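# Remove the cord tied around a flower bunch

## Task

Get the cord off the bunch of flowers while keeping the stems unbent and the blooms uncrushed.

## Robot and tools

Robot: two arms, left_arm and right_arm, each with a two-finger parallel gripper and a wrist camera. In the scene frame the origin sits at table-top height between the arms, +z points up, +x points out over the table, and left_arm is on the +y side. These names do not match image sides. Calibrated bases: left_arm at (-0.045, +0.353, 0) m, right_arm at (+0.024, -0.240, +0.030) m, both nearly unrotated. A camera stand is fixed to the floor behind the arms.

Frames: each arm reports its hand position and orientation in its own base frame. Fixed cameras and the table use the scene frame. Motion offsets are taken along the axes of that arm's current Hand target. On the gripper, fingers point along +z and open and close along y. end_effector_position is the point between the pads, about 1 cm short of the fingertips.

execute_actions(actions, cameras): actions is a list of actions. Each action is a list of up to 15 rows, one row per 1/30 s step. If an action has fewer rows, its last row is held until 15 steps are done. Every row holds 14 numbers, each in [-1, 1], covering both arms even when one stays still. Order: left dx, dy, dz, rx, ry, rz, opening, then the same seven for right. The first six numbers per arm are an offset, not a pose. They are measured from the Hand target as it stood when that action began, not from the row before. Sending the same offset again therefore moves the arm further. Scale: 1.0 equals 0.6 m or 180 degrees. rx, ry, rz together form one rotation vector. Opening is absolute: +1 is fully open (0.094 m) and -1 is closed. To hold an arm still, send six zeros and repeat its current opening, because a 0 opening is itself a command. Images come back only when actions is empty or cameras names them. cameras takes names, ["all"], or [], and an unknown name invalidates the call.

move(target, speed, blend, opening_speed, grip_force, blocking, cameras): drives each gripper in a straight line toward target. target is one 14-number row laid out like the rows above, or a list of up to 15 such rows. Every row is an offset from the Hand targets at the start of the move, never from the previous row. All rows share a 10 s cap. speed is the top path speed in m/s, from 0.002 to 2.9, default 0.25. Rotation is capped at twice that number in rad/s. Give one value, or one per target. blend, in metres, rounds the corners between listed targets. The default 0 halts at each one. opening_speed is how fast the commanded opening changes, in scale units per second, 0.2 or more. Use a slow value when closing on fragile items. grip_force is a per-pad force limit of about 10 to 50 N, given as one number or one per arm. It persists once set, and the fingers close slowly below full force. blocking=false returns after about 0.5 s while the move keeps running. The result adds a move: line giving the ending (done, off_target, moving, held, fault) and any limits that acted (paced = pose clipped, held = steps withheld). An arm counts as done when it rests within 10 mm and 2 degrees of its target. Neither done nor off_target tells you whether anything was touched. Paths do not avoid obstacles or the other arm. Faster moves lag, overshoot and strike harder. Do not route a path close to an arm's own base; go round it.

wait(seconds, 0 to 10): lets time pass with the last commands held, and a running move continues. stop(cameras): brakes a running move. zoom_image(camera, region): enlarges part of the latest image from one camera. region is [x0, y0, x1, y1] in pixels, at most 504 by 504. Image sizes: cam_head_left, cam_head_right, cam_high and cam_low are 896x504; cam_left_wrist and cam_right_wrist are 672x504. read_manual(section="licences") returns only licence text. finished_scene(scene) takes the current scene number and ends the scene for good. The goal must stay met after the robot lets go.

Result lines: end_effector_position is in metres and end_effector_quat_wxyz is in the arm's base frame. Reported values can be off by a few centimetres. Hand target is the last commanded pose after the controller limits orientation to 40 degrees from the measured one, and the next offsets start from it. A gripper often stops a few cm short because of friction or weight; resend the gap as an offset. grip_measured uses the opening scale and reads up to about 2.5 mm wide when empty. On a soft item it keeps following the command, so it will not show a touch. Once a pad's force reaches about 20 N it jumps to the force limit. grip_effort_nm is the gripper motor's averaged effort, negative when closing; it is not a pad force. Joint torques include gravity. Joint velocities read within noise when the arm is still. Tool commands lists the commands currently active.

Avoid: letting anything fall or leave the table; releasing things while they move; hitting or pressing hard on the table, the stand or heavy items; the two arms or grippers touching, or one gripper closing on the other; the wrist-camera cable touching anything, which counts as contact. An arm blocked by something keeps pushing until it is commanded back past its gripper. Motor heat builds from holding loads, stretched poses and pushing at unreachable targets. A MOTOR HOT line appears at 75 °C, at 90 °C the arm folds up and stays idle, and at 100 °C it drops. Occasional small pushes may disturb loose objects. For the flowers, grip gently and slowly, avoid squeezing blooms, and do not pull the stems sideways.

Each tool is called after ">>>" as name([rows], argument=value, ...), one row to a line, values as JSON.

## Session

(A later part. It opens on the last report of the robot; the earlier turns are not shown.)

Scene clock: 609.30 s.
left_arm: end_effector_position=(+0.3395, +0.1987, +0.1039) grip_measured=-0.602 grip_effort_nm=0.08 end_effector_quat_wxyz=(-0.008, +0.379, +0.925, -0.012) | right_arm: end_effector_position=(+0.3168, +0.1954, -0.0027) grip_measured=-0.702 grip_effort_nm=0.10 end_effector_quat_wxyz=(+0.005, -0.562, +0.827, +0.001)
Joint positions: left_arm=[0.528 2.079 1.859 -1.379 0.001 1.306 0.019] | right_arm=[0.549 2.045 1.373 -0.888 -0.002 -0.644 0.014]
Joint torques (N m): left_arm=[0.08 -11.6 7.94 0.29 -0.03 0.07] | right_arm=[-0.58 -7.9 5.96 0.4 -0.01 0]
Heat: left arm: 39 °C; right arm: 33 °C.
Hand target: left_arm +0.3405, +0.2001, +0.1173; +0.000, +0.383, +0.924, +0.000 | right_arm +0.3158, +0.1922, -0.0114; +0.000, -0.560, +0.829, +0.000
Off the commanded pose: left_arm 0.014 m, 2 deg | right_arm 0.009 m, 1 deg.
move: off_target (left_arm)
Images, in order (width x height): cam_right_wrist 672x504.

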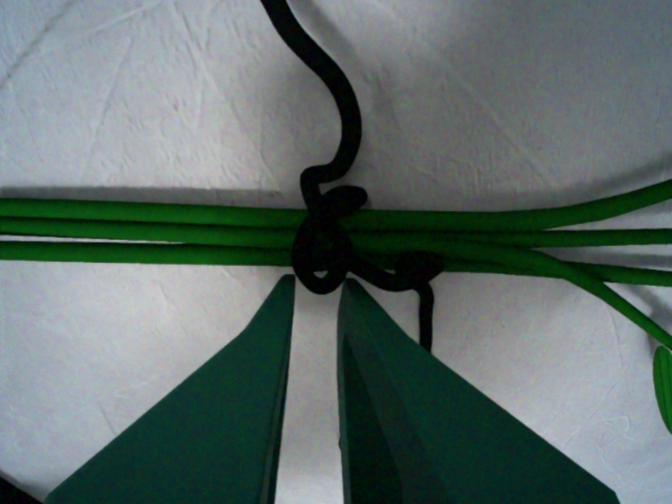

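>>> move(target=[0,0,0,0,0,0,-0.6,0,0.003,0.018,0,0,0,-0.58], speed=0.05, cameras=["cam_right_wrist","cam_low"])

>>> zoom_image(camera="cam_right_wrist", region=[220, 160, 460, 360])

>>> zoom_image(camera="cam_low", region=[395, 240, 475, 285])

Scene clock: 613.83 s.
left_arm: end_effector_position=(+0.3395, +0.1987, +0.1039) grip_measured=-0.602 grip_effort_nm=0.08 end_effector_quat_wxyz=(-0.008, +0.379, +0.925, -0.012) | right_arm: end_effector_position=(+0.3165, +0.1952, -0.0100) grip_measured=-0.582 grip_effort_nm=0.10 end_effector_quat_wxyz=(+0.007, -0.562, +0.827, +0.001)
Joint positions: left_arm=[0.528 2.079 1.859 -1.379 0.001 1.306 0.019] | right_arm=[0.549 2.054 1.354 -0.858 -0.002 -0.644 0.02]
Joint torques (N m): left_arm=[0.06 -11.59 7.94 0.29 -0.04 0.07] | right_arm=[-0.21 -7.42 5.39 0.51 -0.02 0.04]
Heat: left arm: 39 °C; right arm: 33 °C.
Hand target: left_arm +0.3405, +0.2001, +0.1173; +0.000, +0.383, +0.924, +0.000 | right_arm +0.3142, +0.1929, -0.0221; +0.000, -0.560, +0.829, +0.000
Off the commanded pose: left_arm 0.014 m, 2 deg | right_arm 0.013 m, 1 deg.
move: off_target (left_arm, right_arm)
Images, in order (width x height): cam_low 896x504, cam_right_wrist 672x504.

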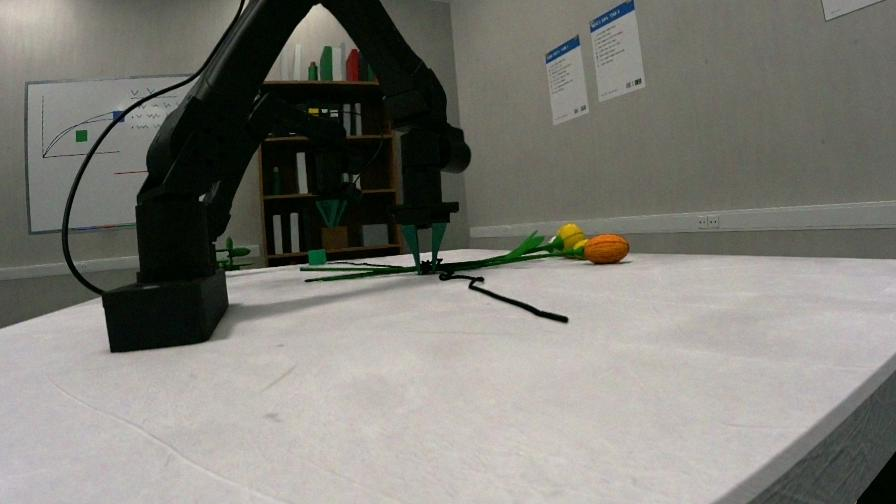

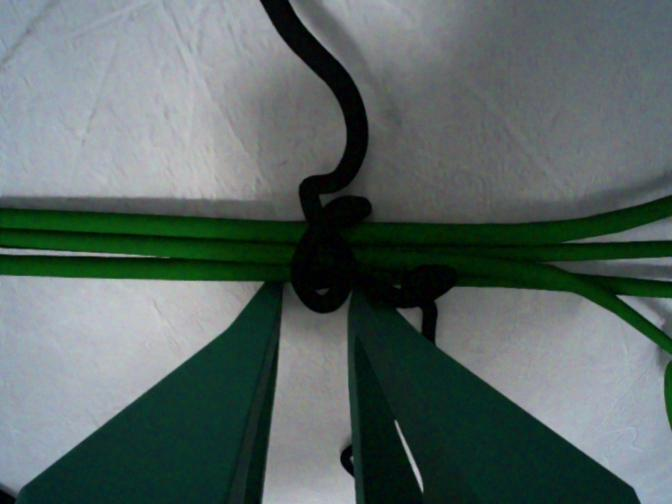

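Scaled by 2.100 from the camera's 672x504 image, which has a finer 960x720 frame.

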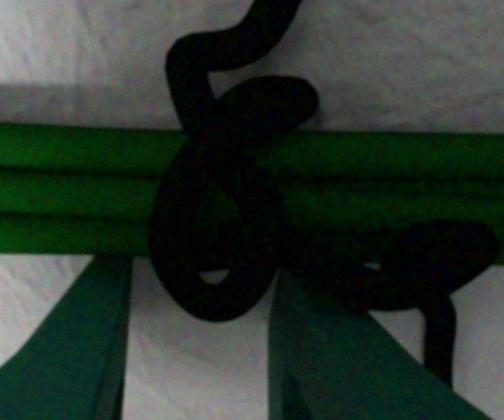

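Scaled by 6.300 from the camera's 896x504 image, which has a finer 1280x720 frame.

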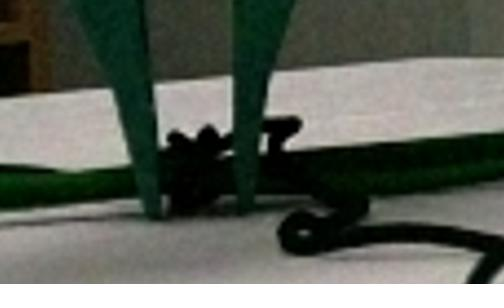

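Excellent straddle. Close.

>>> move(target=[0,0,0,0,0,0,-0.6,0,0,0,0,0,0,-1], speed=0.05, opening_speed=0.4, cameras=["cam_right_wrist","cam_low"])

>>> zoom_image(camera="cam_right_wrist", region=[220, 160, 460, 360])

>>> zoom_image(camera="cam_low", region=[395, 240, 475, 285])

Scene clock: 622.20 s.
left_arm: end_effector_position=(+0.3395, +0.1987, +0.1039) grip_measured=-0.602 grip_effort_nm=0.08 end_effector_quat_wxyz=(-0.008, +0.379, +0.925, -0.012) | right_arm: end_effector_position=(+0.3188, +0.1956, -0.0100) grip_measured=-0.925 grip_effort_nm=-1.00 end_effector_quat_wxyz=(+0.011, -0.562, +0.827, -0.002)
Joint positions: left_arm=[0.528 2.079 1.859 -1.379 0.001 1.306 0.019] | right_arm=[0.549 2.054 1.354 -0.849 0.003 -0.644 0.004]
Joint torques (N m): left_arm=[0.06 -11.6 7.92 0.29 -0.04 0.07] | right_arm=[-0.23 -7.46 5.41 0.44 -0.05 0.05]
Heat: left arm: 39 °C; right arm: 33 °C.
Hand target: left_arm +0.3405, +0.2001, +0.1173; +0.000, +0.383, +0.924, +0.000 | right_arm +0.3142, +0.1929, -0.0221; +0.001, -0.560, +0.829, +0.000
Off the commanded pose: left_arm 0.014 m, 2 deg | right_arm 0.013 m, 1 deg.
move: off_target (left_arm, right_arm)
Images, in order (width x height): cam_low 896x504, cam_right_wrist 672x504.

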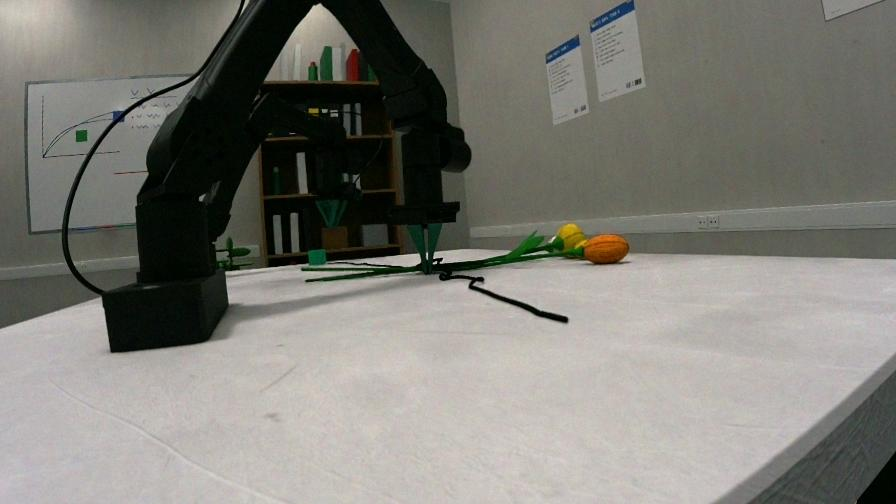

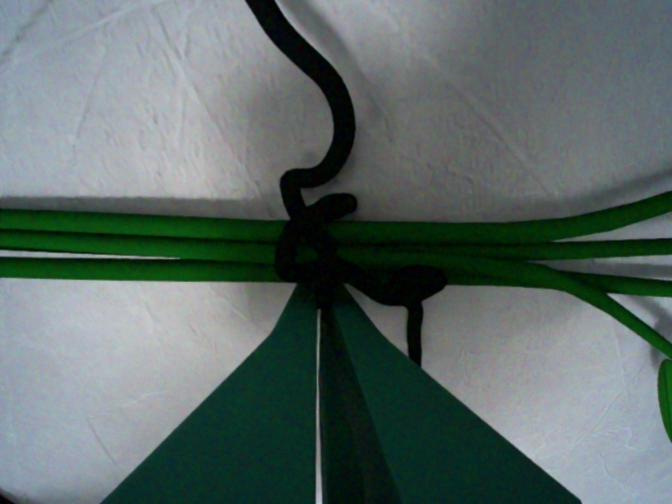

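Scaled by 2.100 from the camera's 672x504 image, which has a finer 960x720 frame.

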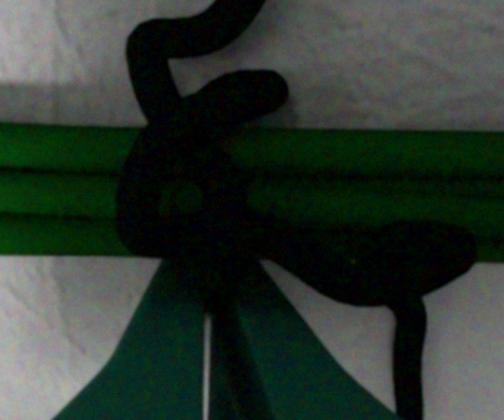

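Scaled by 6.300 from the camera's 896x504 image, which has a finer 1280x720 frame.

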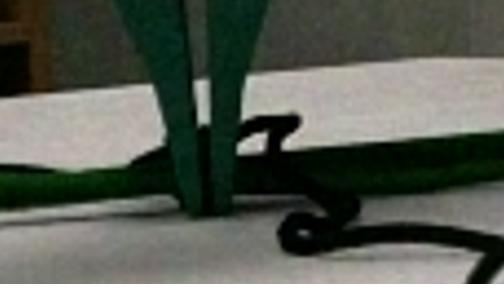

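>>> move(target=[0,0,0,0,0,0,-0.6,0.07,0,-0.02,0,0,0,-1], speed=0.05, cameras=["cam_right_wrist","cam_low","cam_high"])

>>> zoom_image(camera="cam_right_wrist", region=[220, 80, 460, 280])

Scene clock: 629.00 s.
left_arm: end_effector_position=(+0.3395, +0.1987, +0.1039) grip_measured=-0.602 grip_effort_nm=0.08 end_effector_quat_wxyz=(-0.008, +0.379, +0.925, -0.012) | right_arm: end_effector_position=(+0.3062, +0.1627, -0.0111) grip_measured=-0.926 grip_effort_nm=-1.03 end_effector_quat_wxyz=(+0.011, -0.559, +0.829, +0.003)
Joint positions: left_arm=[0.528 2.079 1.859 -1.379 0.001 1.306 0.019] | right_arm=[0.481 1.965 1.215 -0.8 -0.008 -0.706 0.003]
Joint torques (N m): left_arm=[0.08 -11.59 7.95 0.29 -0.03 0.07] | right_arm=[-0.85 -9.69 4.93 0.05 0.05 -0.09]
Heat: left arm: 39 °C; right arm: 33 °C.
Hand target: left_arm +0.3405, +0.2001, +0.1173; +0.000, +0.383, +0.924, +0.000 | right_arm +0.2984, +0.1539, -0.0101; +0.000, -0.560, +0.829, +0.000
Off the commanded pose: left_arm 0.014 m, 2 deg | right_arm 0.012 m, 1 deg.
move: off_target (left_arm, right_arm)
Images, in order (width x height): cam_high 896x504, cam_low 896x504, cam_right_wrist 672x504.

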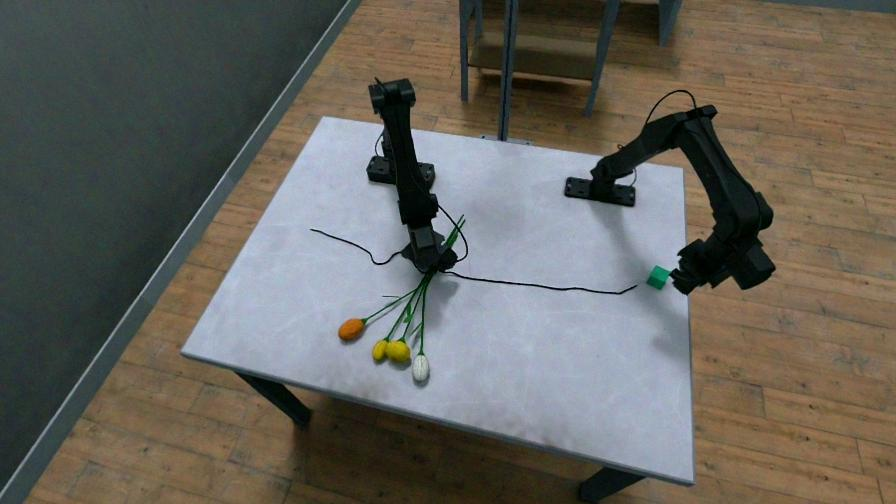

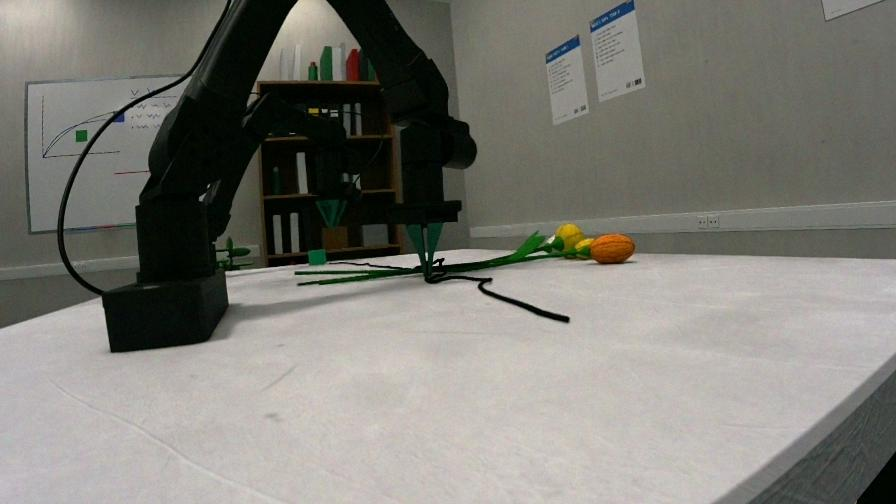

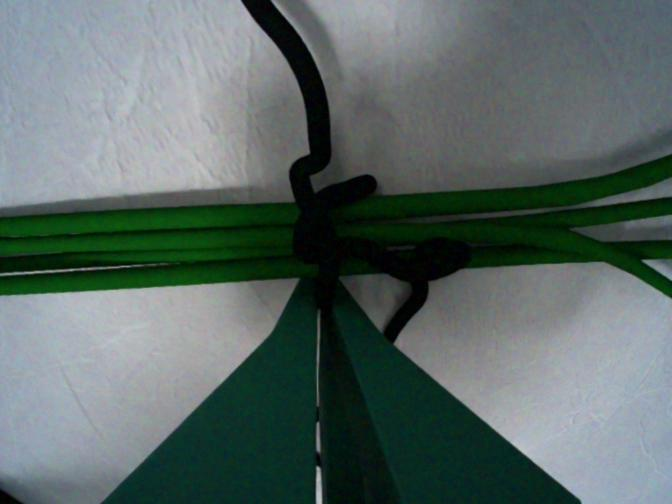

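Scaled by 2.100 from the camera's 672x504 image, which has a finer 960x720 frame.

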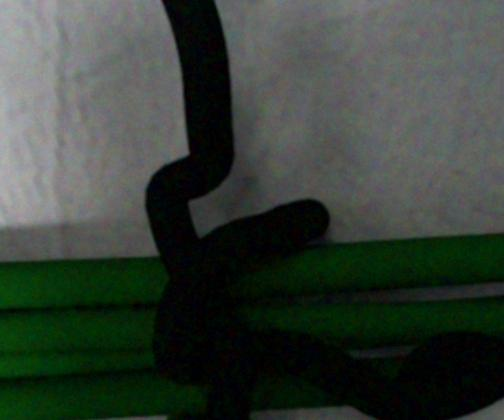

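>>> move(target=[0,0,0,0,0,0,-0.6,0,0,-0.09,0,0,0,-1], speed=0.06, cameras=["cam_right_wrist","cam_low","cam_high"])

>>> zoom_image(camera="cam_right_wrist", region=[220, 120, 460, 320])

>>> zoom_image(camera="cam_low", region=[280, 200, 640, 340])

Scene clock: 707.60 s.
left_arm: end_effector_position=(+0.3395, +0.1987, +0.1039) grip_measured=-0.602 grip_effort_nm=0.08 end_effector_quat_wxyz=(-0.008, +0.379, +0.925, -0.012) | right_arm: end_effector_position=(+0.2910, +0.1538, +0.0281) grip_measured=-0.926 grip_effort_nm=-1.03 end_effector_quat_wxyz=(-0.015, -0.559, +0.829, +0.004)
Joint positions: left_arm=[0.528 2.079 1.859 -1.379 0.001 1.306 0.019] | right_arm=[0.481 1.886 1.277 -0.993 -0.004 -0.706 0.003]
Joint torques (N m): left_arm=[0.05 -11.6 7.94 0.29 -0.04 0.07] | right_arm=[-0.87 -9.84 10.51 -0.16 0.01 -0.09]
Heat: left arm: 40 °C; right arm: 32 °C.
Hand target: left_arm +0.3405, +0.2001, +0.1173; +0.000, +0.383, +0.924, +0.000 | right_arm +0.2984, +0.1539, +0.0439; +0.000, -0.560, +0.829, +0.000
Off the commanded pose: left_arm 0.014 m, 2 deg | right_arm 0.017 m, 2 deg.
move: off_target (left_arm, right_arm)
Images, in order (width x height): cam_high 896x504, cam_low 896x504, cam_right_wrist 672x504.

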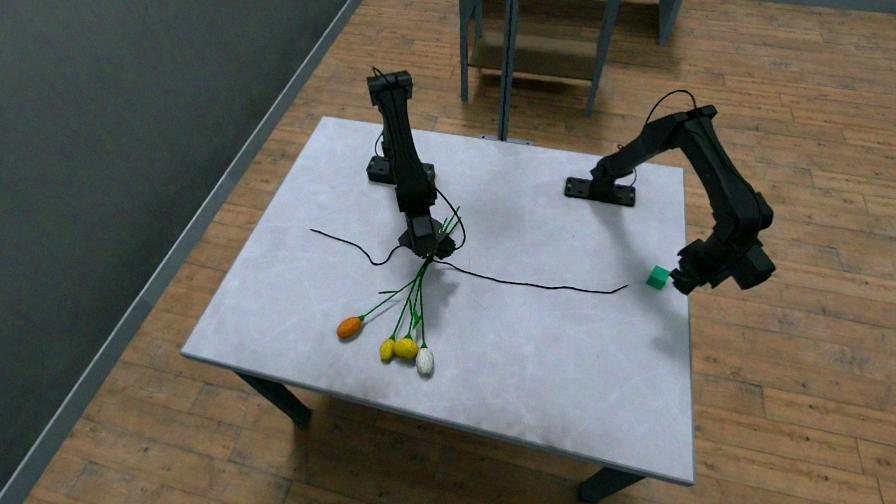

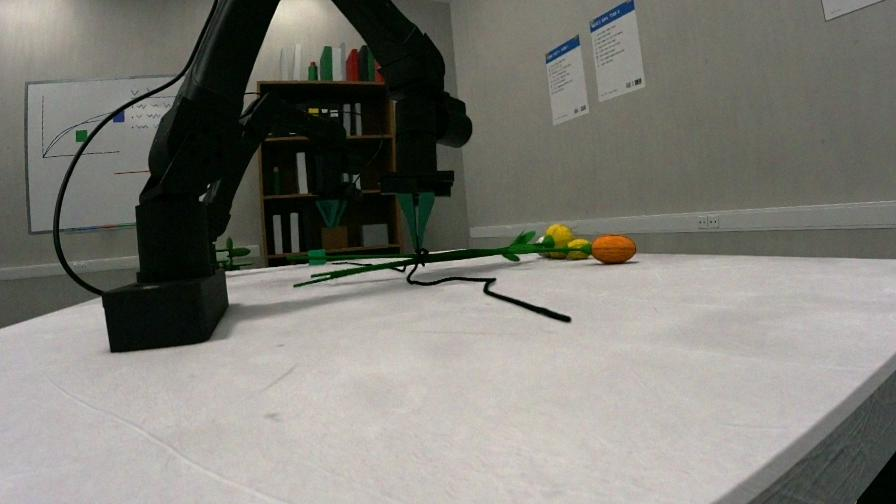

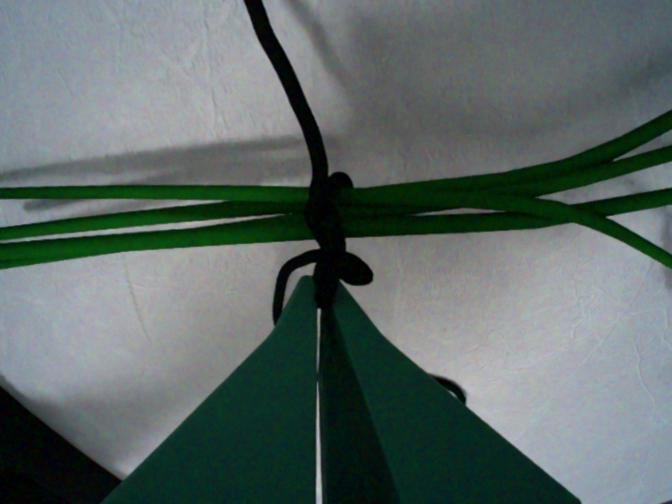

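Scaled by 2.100 from the camera's 672x504 image, which has a finer 960x720 frame.

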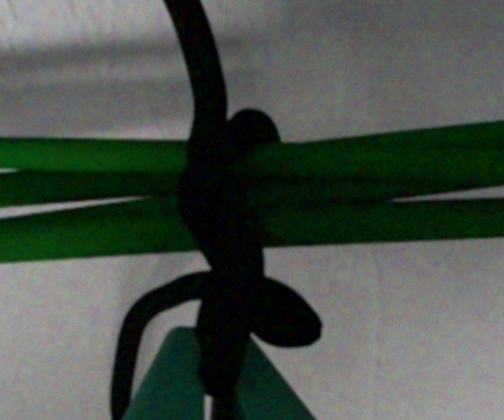

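Scaled by 1.400 from the camera's 896x504 image, which has a finer 1280x720 frame.

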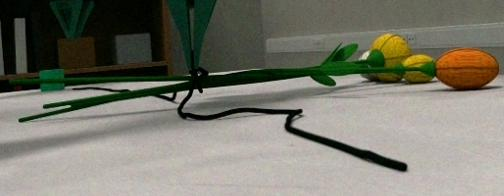

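>>> move(target=[0,0,0,0,0,0,-0.6,0,0,-0.1,0,0,0,-1], speed=0.1, cameras=["cam_right_wrist","cam_low","cam_high"])

>>> zoom_image(camera="cam_low", region=[360, 180, 540, 300])

>>> zoom_image(camera="cam_right_wrist", region=[220, 120, 460, 320])

Scene clock: 719.57 s.
left_arm: end_effector_position=(+0.3395, +0.1987, +0.1039) grip_measured=-0.602 grip_effort_nm=0.08 end_effector_quat_wxyz=(-0.008, +0.379, +0.925, -0.012) | right_arm: end_effector_position=(+0.2933, +0.1549, +0.0881) grip_measured=-0.926 grip_effort_nm=-1.03 end_effector_quat_wxyz=(-0.016, -0.559, +0.829, +0.003)
Joint positions: left_arm=[0.528 2.079 1.859 -1.379 0.001 1.306 0.019] | right_arm=[0.481 1.84 1.462 -1.225 -0.003 -0.706 0.003]
Joint torques (N m): left_arm=[0.06 -11.62 7.94 0.29 -0.04 0.07] | right_arm=[-0.87 -9.55 11.03 -0.13 0.01 -0.09]
Heat: left arm: 40 °C; right arm: 33 °C.
Hand target: left_arm +0.3405, +0.2001, +0.1173; +0.000, +0.383, +0.924, +0.000 | right_arm +0.2984, +0.1538, +0.1038; +0.000, -0.560, +0.829, +0.000
Off the commanded pose: left_arm 0.014 m, 2 deg | right_arm 0.017 m, 2 deg.
move: off_target (left_arm, right_arm)
Images, in order (width x height): cam_high 896x504, cam_low 896x504, cam_right_wrist 672x504.

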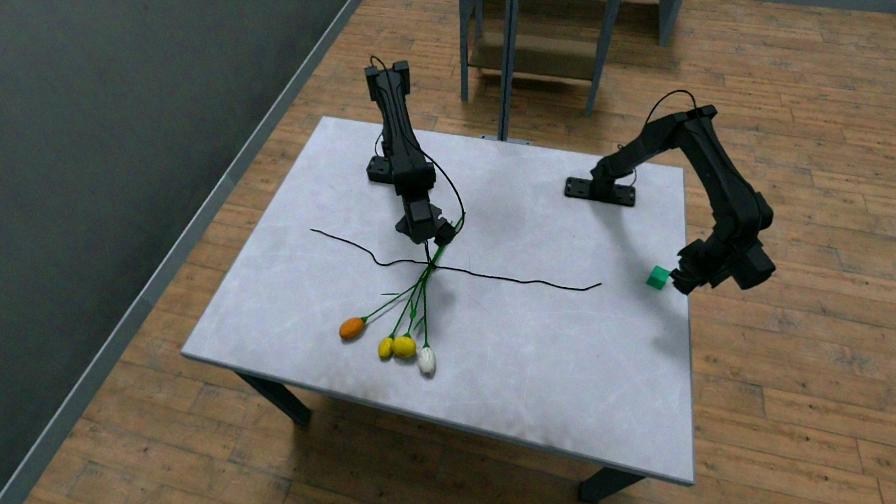

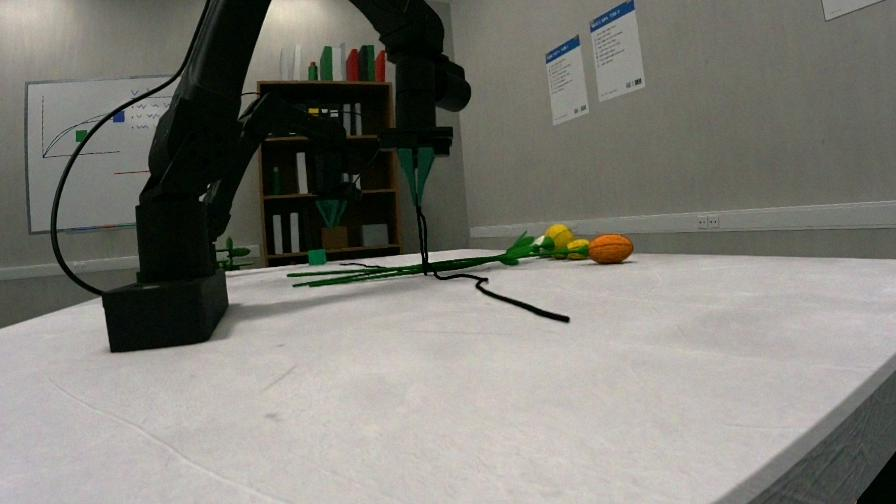

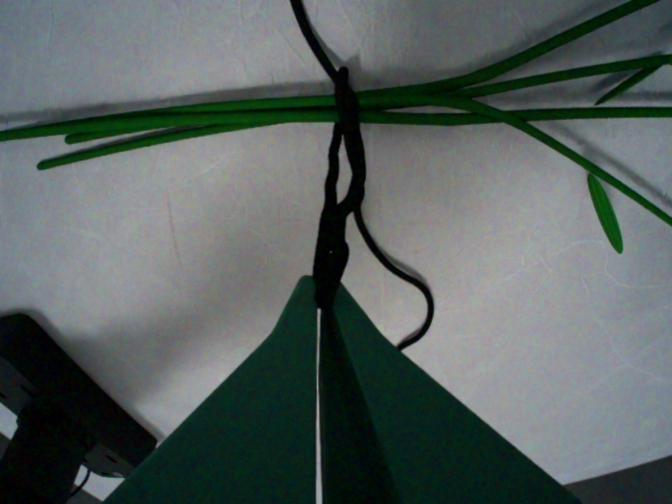

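Scaled by 2.800 from the camera's 896x504 image, which has a finer 1280x720 frame.

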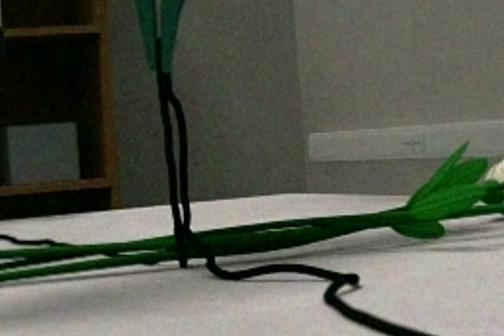

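Scaled by 2.100 from the camera's 672x504 image, which has a finer 960x720 frame.

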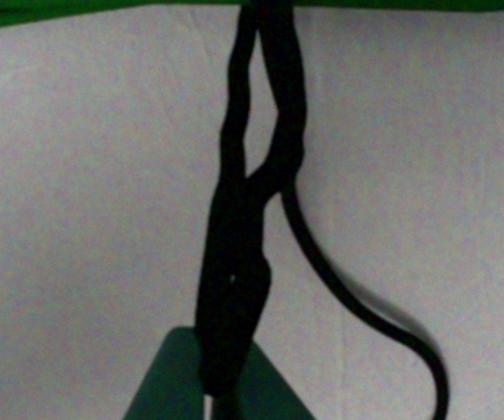

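>>> move(target=[0,0,0,0,0,0,-0.6,0,0,-0.2,0,0,0,-1], speed=0.1, cameras=["cam_right_wrist","cam_low","cam_high"])

>>> zoom_image(camera="cam_low", region=[360, 140, 540, 300])

Scene clock: 726.10 s.
left_arm: end_effector_position=(+0.3395, +0.1987, +0.1039) grip_measured=-0.602 grip_effort_nm=0.08 end_effector_quat_wxyz=(-0.008, +0.379, +0.925, -0.012) | right_arm: end_effector_position=(+0.2987, +0.1577, +0.2102) grip_measured=-0.926 grip_effort_nm=-1.03 end_effector_quat_wxyz=(+0.052, -0.559, +0.828, -0.004)
Joint positions: left_arm=[0.528 2.079 1.859 -1.379 0.001 1.306 0.019] | right_arm=[0.481 1.775 1.867 -1.559 -0.003 -0.706 0.003]
Joint torques (N m): left_arm=[0.06 -11.59 7.92 0.29 -0.03 0.07] | right_arm=[-0.91 -8.51 10.71 0.18 0 -0.08]
Heat: left arm: 40 °C; right arm: 34 °C.
Hand target: left_arm +0.3405, +0.2001, +0.1173; +0.000, +0.383, +0.924, +0.000 | right_arm +0.2983, +0.1538, +0.2238; +0.000, -0.560, +0.829, +0.000
Off the commanded pose: left_arm 0.014 m, 2 deg | right_arm 0.014 m, 6 deg.
joint sent to its limit (right arm) — joint 4 (wrist pitch), lower limit. The joint targets are off in orientation, not in position.
move: off_target (left_arm, right_arm)
Images, in order (width x height): cam_high 896x504, cam_low 896x504, cam_right_wrist 672x504.

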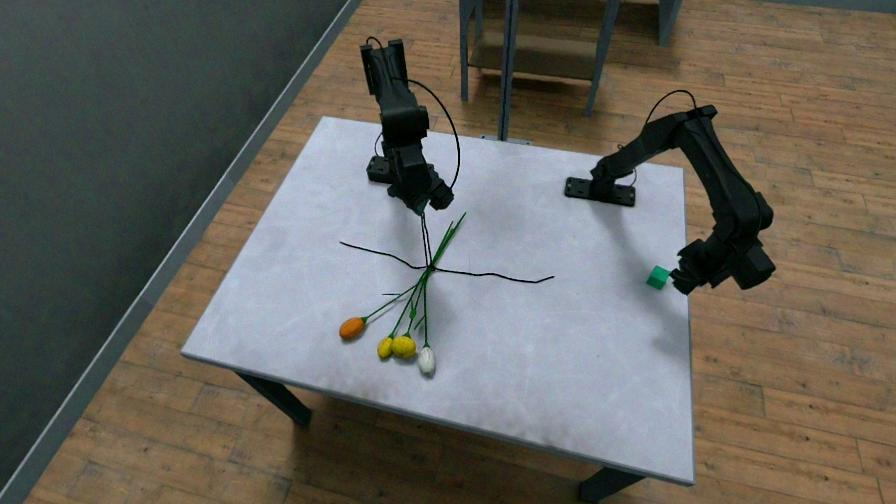

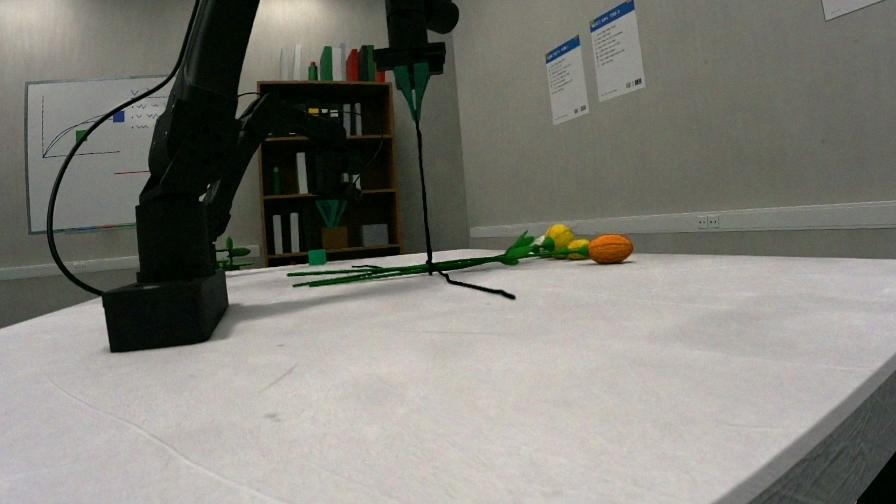

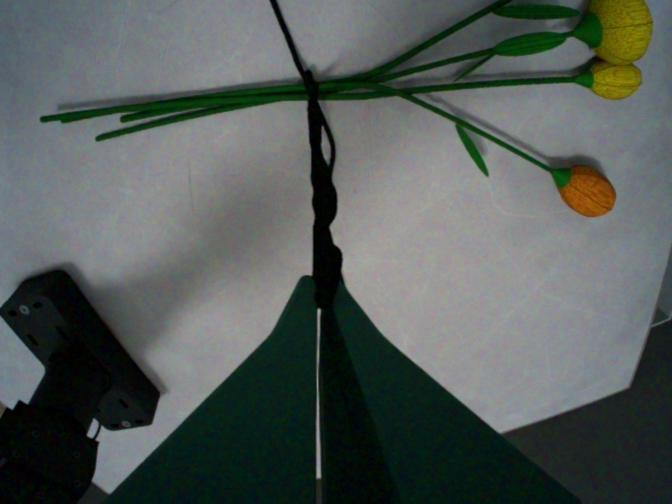

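Scaled by 2.800 from the camera's 896x504 image, which has a finer 1280x720 frame.

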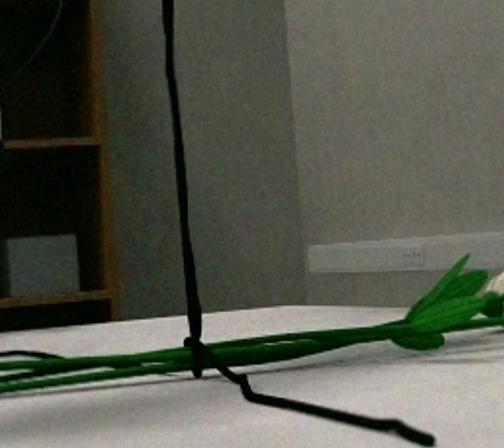

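>>> move(target=[0,0,0,0,0,0,-0.6,0.04,0,-0.25,0,0,0,-1], speed=0.1, cameras=["cam_right_wrist","cam_low","cam_high"])

>>> zoom_image(camera="cam_low", region=[360, 140, 540, 300])

Scene clock: 734.17 s.
left_arm: end_effector_position=(+0.3395, +0.1987, +0.1039) grip_measured=-0.602 grip_effort_nm=0.08 end_effector_quat_wxyz=(-0.008, +0.379, +0.925, -0.012) | right_arm: end_effector_position=(+0.2944, +0.1364, +0.3633) grip_measured=-0.926 grip_effort_nm=-1.03 end_effector_quat_wxyz=(+0.294, -0.534, +0.792, -0.047)
Joint positions: left_arm=[0.528 2.079 1.859 -1.379 0.001 1.306 0.019] | right_arm=[0.429 1.544 2.14 -1.562 -0.003 -0.756 0.003]
Joint torques (N m): left_arm=[0.06 -11.6 7.94 0.29 -0.04 0.07] | right_arm=[-0.84 -5.35 9.59 1.19 -0.04 -0.05]
Heat: left arm: 40 °C; right arm: 34 °C.
Hand target: left_arm +0.3405, +0.2001, +0.1173; +0.000, +0.383, +0.924, +0.000 | right_arm +0.2893, +0.1314, +0.3739; +0.001, -0.560, +0.829, +0.000
Off the commanded pose: left_arm 0.014 m, 2 deg | right_arm 0.013 m, 35 deg.
joint sent to its limit (right arm) — joint 4 (wrist pitch), lower limit. The joint targets are off in orientation, not in position.
move: off_target (left_arm, right_arm)
Images, in order (width x height): cam_high 896x504, cam_low 896x504, cam_right_wrist 672x504.

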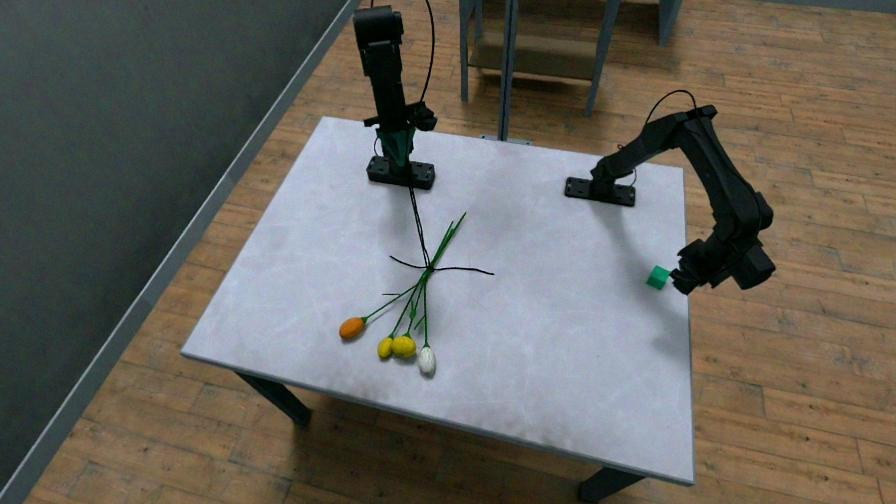

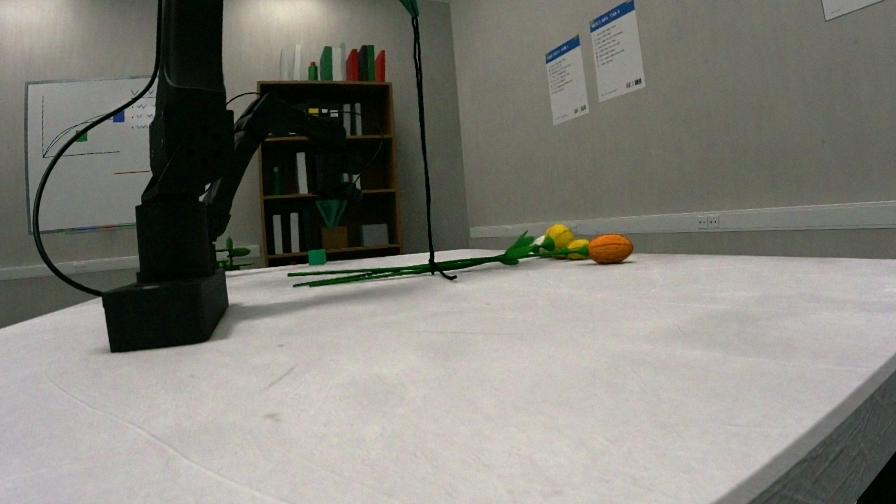

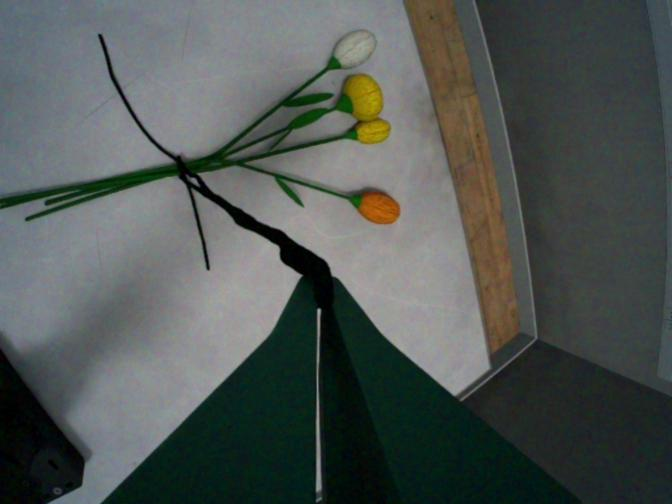

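Scaled by 2.800 from the camera's 896x504 image, which has a finer 1280x720 frame.

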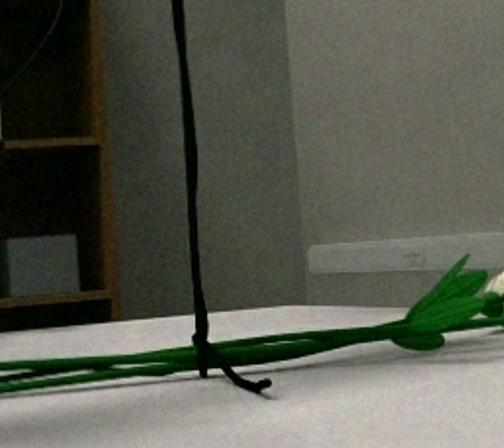

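>>> move(target=[0,0,0,0,0,0,-0.6,0.17,0,-0.1,0,0,0,-1], speed=0.1, cameras=["cam_right_wrist","cam_low","cam_high"])

>>> zoom_image(camera="cam_low", region=[360, 140, 540, 300])

Scene clock: 747.73 s.
left_arm: end_effector_position=(+0.3395, +0.1987, +0.1039) grip_measured=-0.602 grip_effort_nm=0.08 end_effector_quat_wxyz=(-0.008, +0.379, +0.925, -0.012) | right_arm: end_effector_position=(+0.2593, +0.0401, +0.4250) grip_measured=-0.926 grip_effort_nm=-1.03 end_effector_quat_wxyz=(+0.366, -0.509, +0.761, -0.167)
Joint positions: left_arm=[0.528 2.079 1.859 -1.379 0.001 1.306 0.019] | right_arm=[0.137 1.32 2.14 -1.562 -0.019 -1.034 0.003]
Joint torques (N m): left_arm=[0.06 -11.6 7.94 0.29 -0.03 0.07] | right_arm=[-0.47 -2.65 8.69 1.53 0.05 -0.06]
Heat: left arm: 40 °C; right arm: 33 °C.
Hand target: left_arm +0.3405, +0.2001, +0.1173; +0.000, +0.383, +0.924, +0.000 | right_arm +0.2512, +0.0368, +0.4338; +0.060, -0.558, +0.827, -0.027
Off the commanded pose: left_arm 0.014 m, 2 deg | right_arm 0.012 m, 47 deg; orientation clipped.
joint sent to its limit (right arm) — joint 4 (wrist pitch), lower limit. The joint targets are off in orientation, not in position.
move: off_target (left_arm, right_arm); limits=paced
Images, in order (width x height): cam_high 896x504, cam_low 896x504, cam_right_wrist 672x504.

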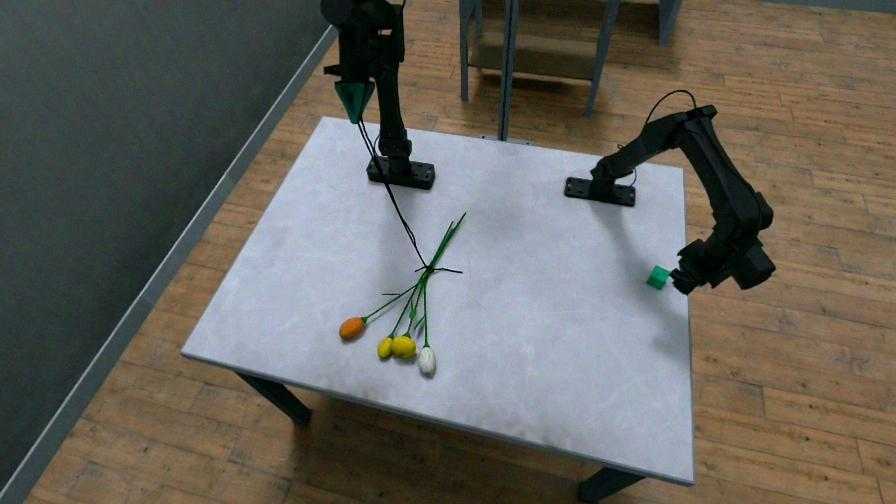

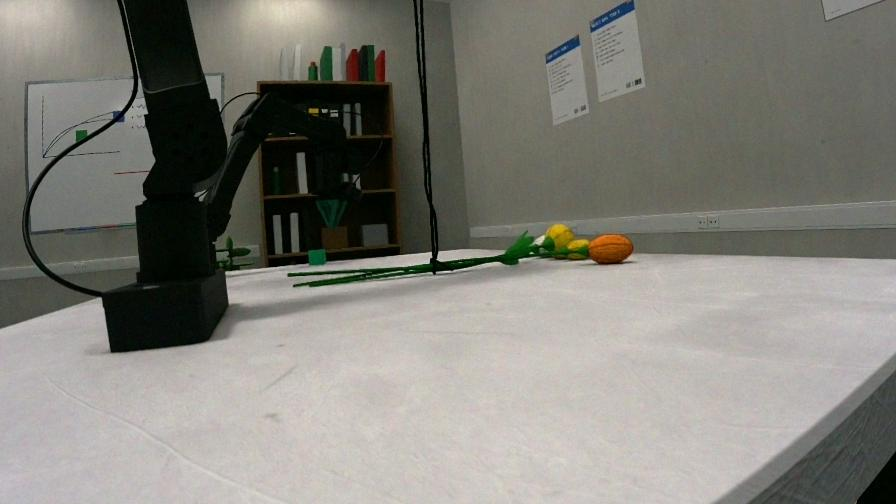

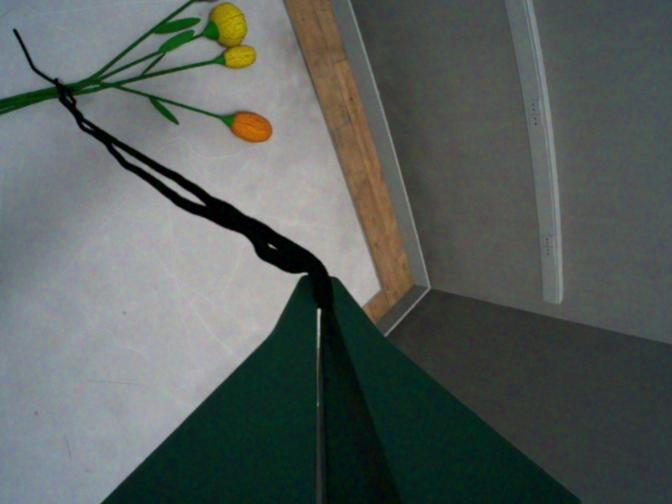

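Scaled by 2.800 from the camera's 896x504 image, which has a finer 1280x720 frame.

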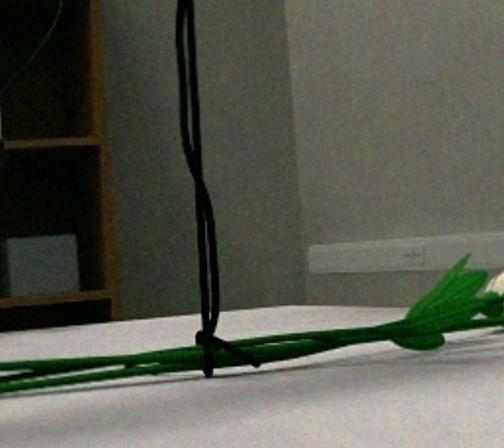

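>>> move(target=[0,0,0,0,0,0,-0.6,0.17,-0.02,0,0,0,0,-1], speed=0.08, cameras=["cam_right_wrist","cam_low","cam_high"])

>>> zoom_image(camera="cam_high", region=[360, 180, 520, 310])

Scene clock: 757.27 s.
left_arm: end_effector_position=(+0.3395, +0.1987, +0.1039) grip_measured=-0.602 grip_effort_nm=0.08 end_effector_quat_wxyz=(-0.008, +0.379, +0.925, -0.012) | right_arm: end_effector_position=(+0.2305, -0.0619, +0.4332) grip_measured=-0.926 grip_effort_nm=-1.03 end_effector_quat_wxyz=(+0.295, -0.496, +0.757, -0.306)
Joint positions: left_arm=[0.528 2.079 1.859 -1.379 0.001 1.306 0.019] | right_arm=[-0.325 1.236 2.103 -1.563 -0.078 -1.449 0.003]
Joint torques (N m): left_arm=[0.05 -11.6 7.92 0.29 -0.03 0.07] | right_arm=[-0.55 -1.72 4.3 1.59 -0.01 -0.04]
Heat: left arm: 40 °C; right arm: 33 °C.
Hand target: left_arm +0.3405, +0.2001, +0.1173; +0.000, +0.383, +0.924, +0.000 | right_arm +0.2243, -0.0622, +0.4280; +0.079, -0.556, +0.826, -0.049
Off the commanded pose: left_arm 0.014 m, 2 deg | right_arm 0.008 m, 43 deg; orientation clipped.
joint sent to its limit (right arm) — joint 4 (wrist pitch), lower limit. The joint targets are off in orientation, not in position.
move: off_target (left_arm, right_arm); limits=paced
Images, in order (width x height): cam_high 896x504, cam_low 896x504, cam_right_wrist 672x504.

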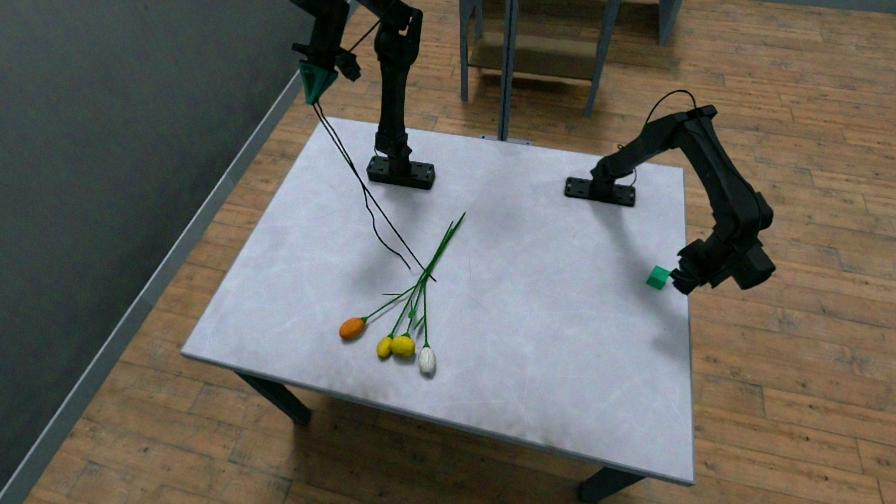

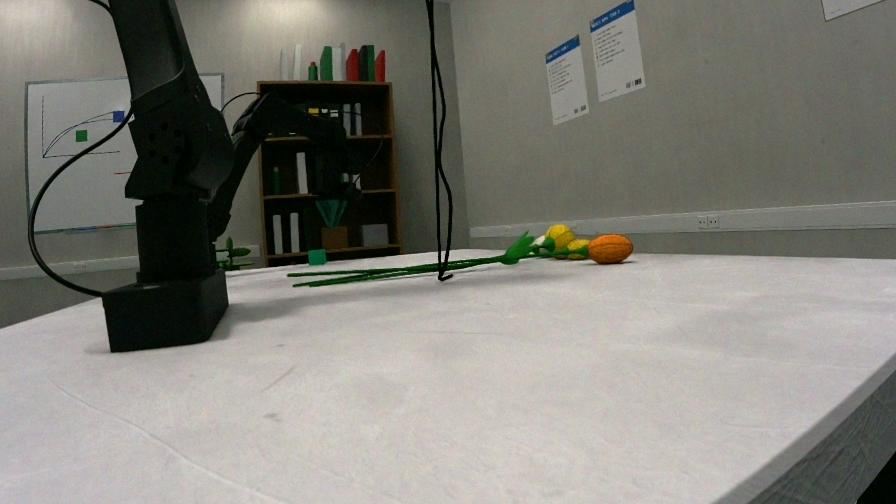

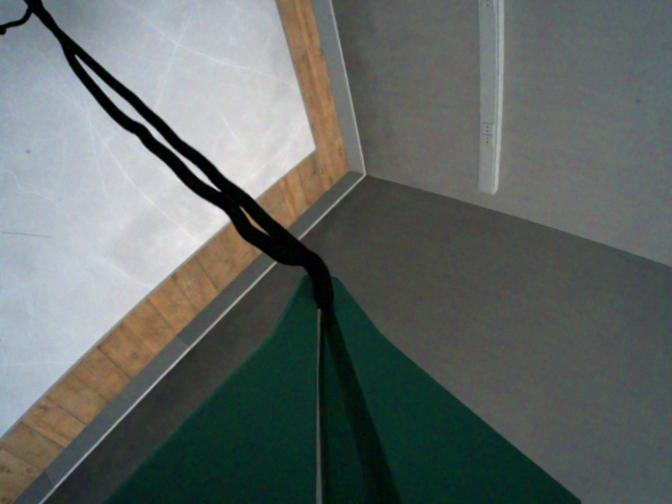

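Scaled by 3.150 from the camera's 896x504 image, which has a finer 1280x720 frame.

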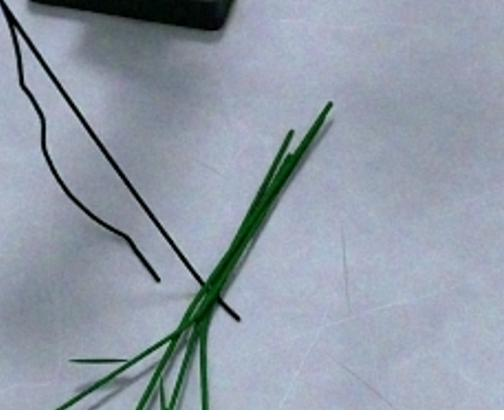

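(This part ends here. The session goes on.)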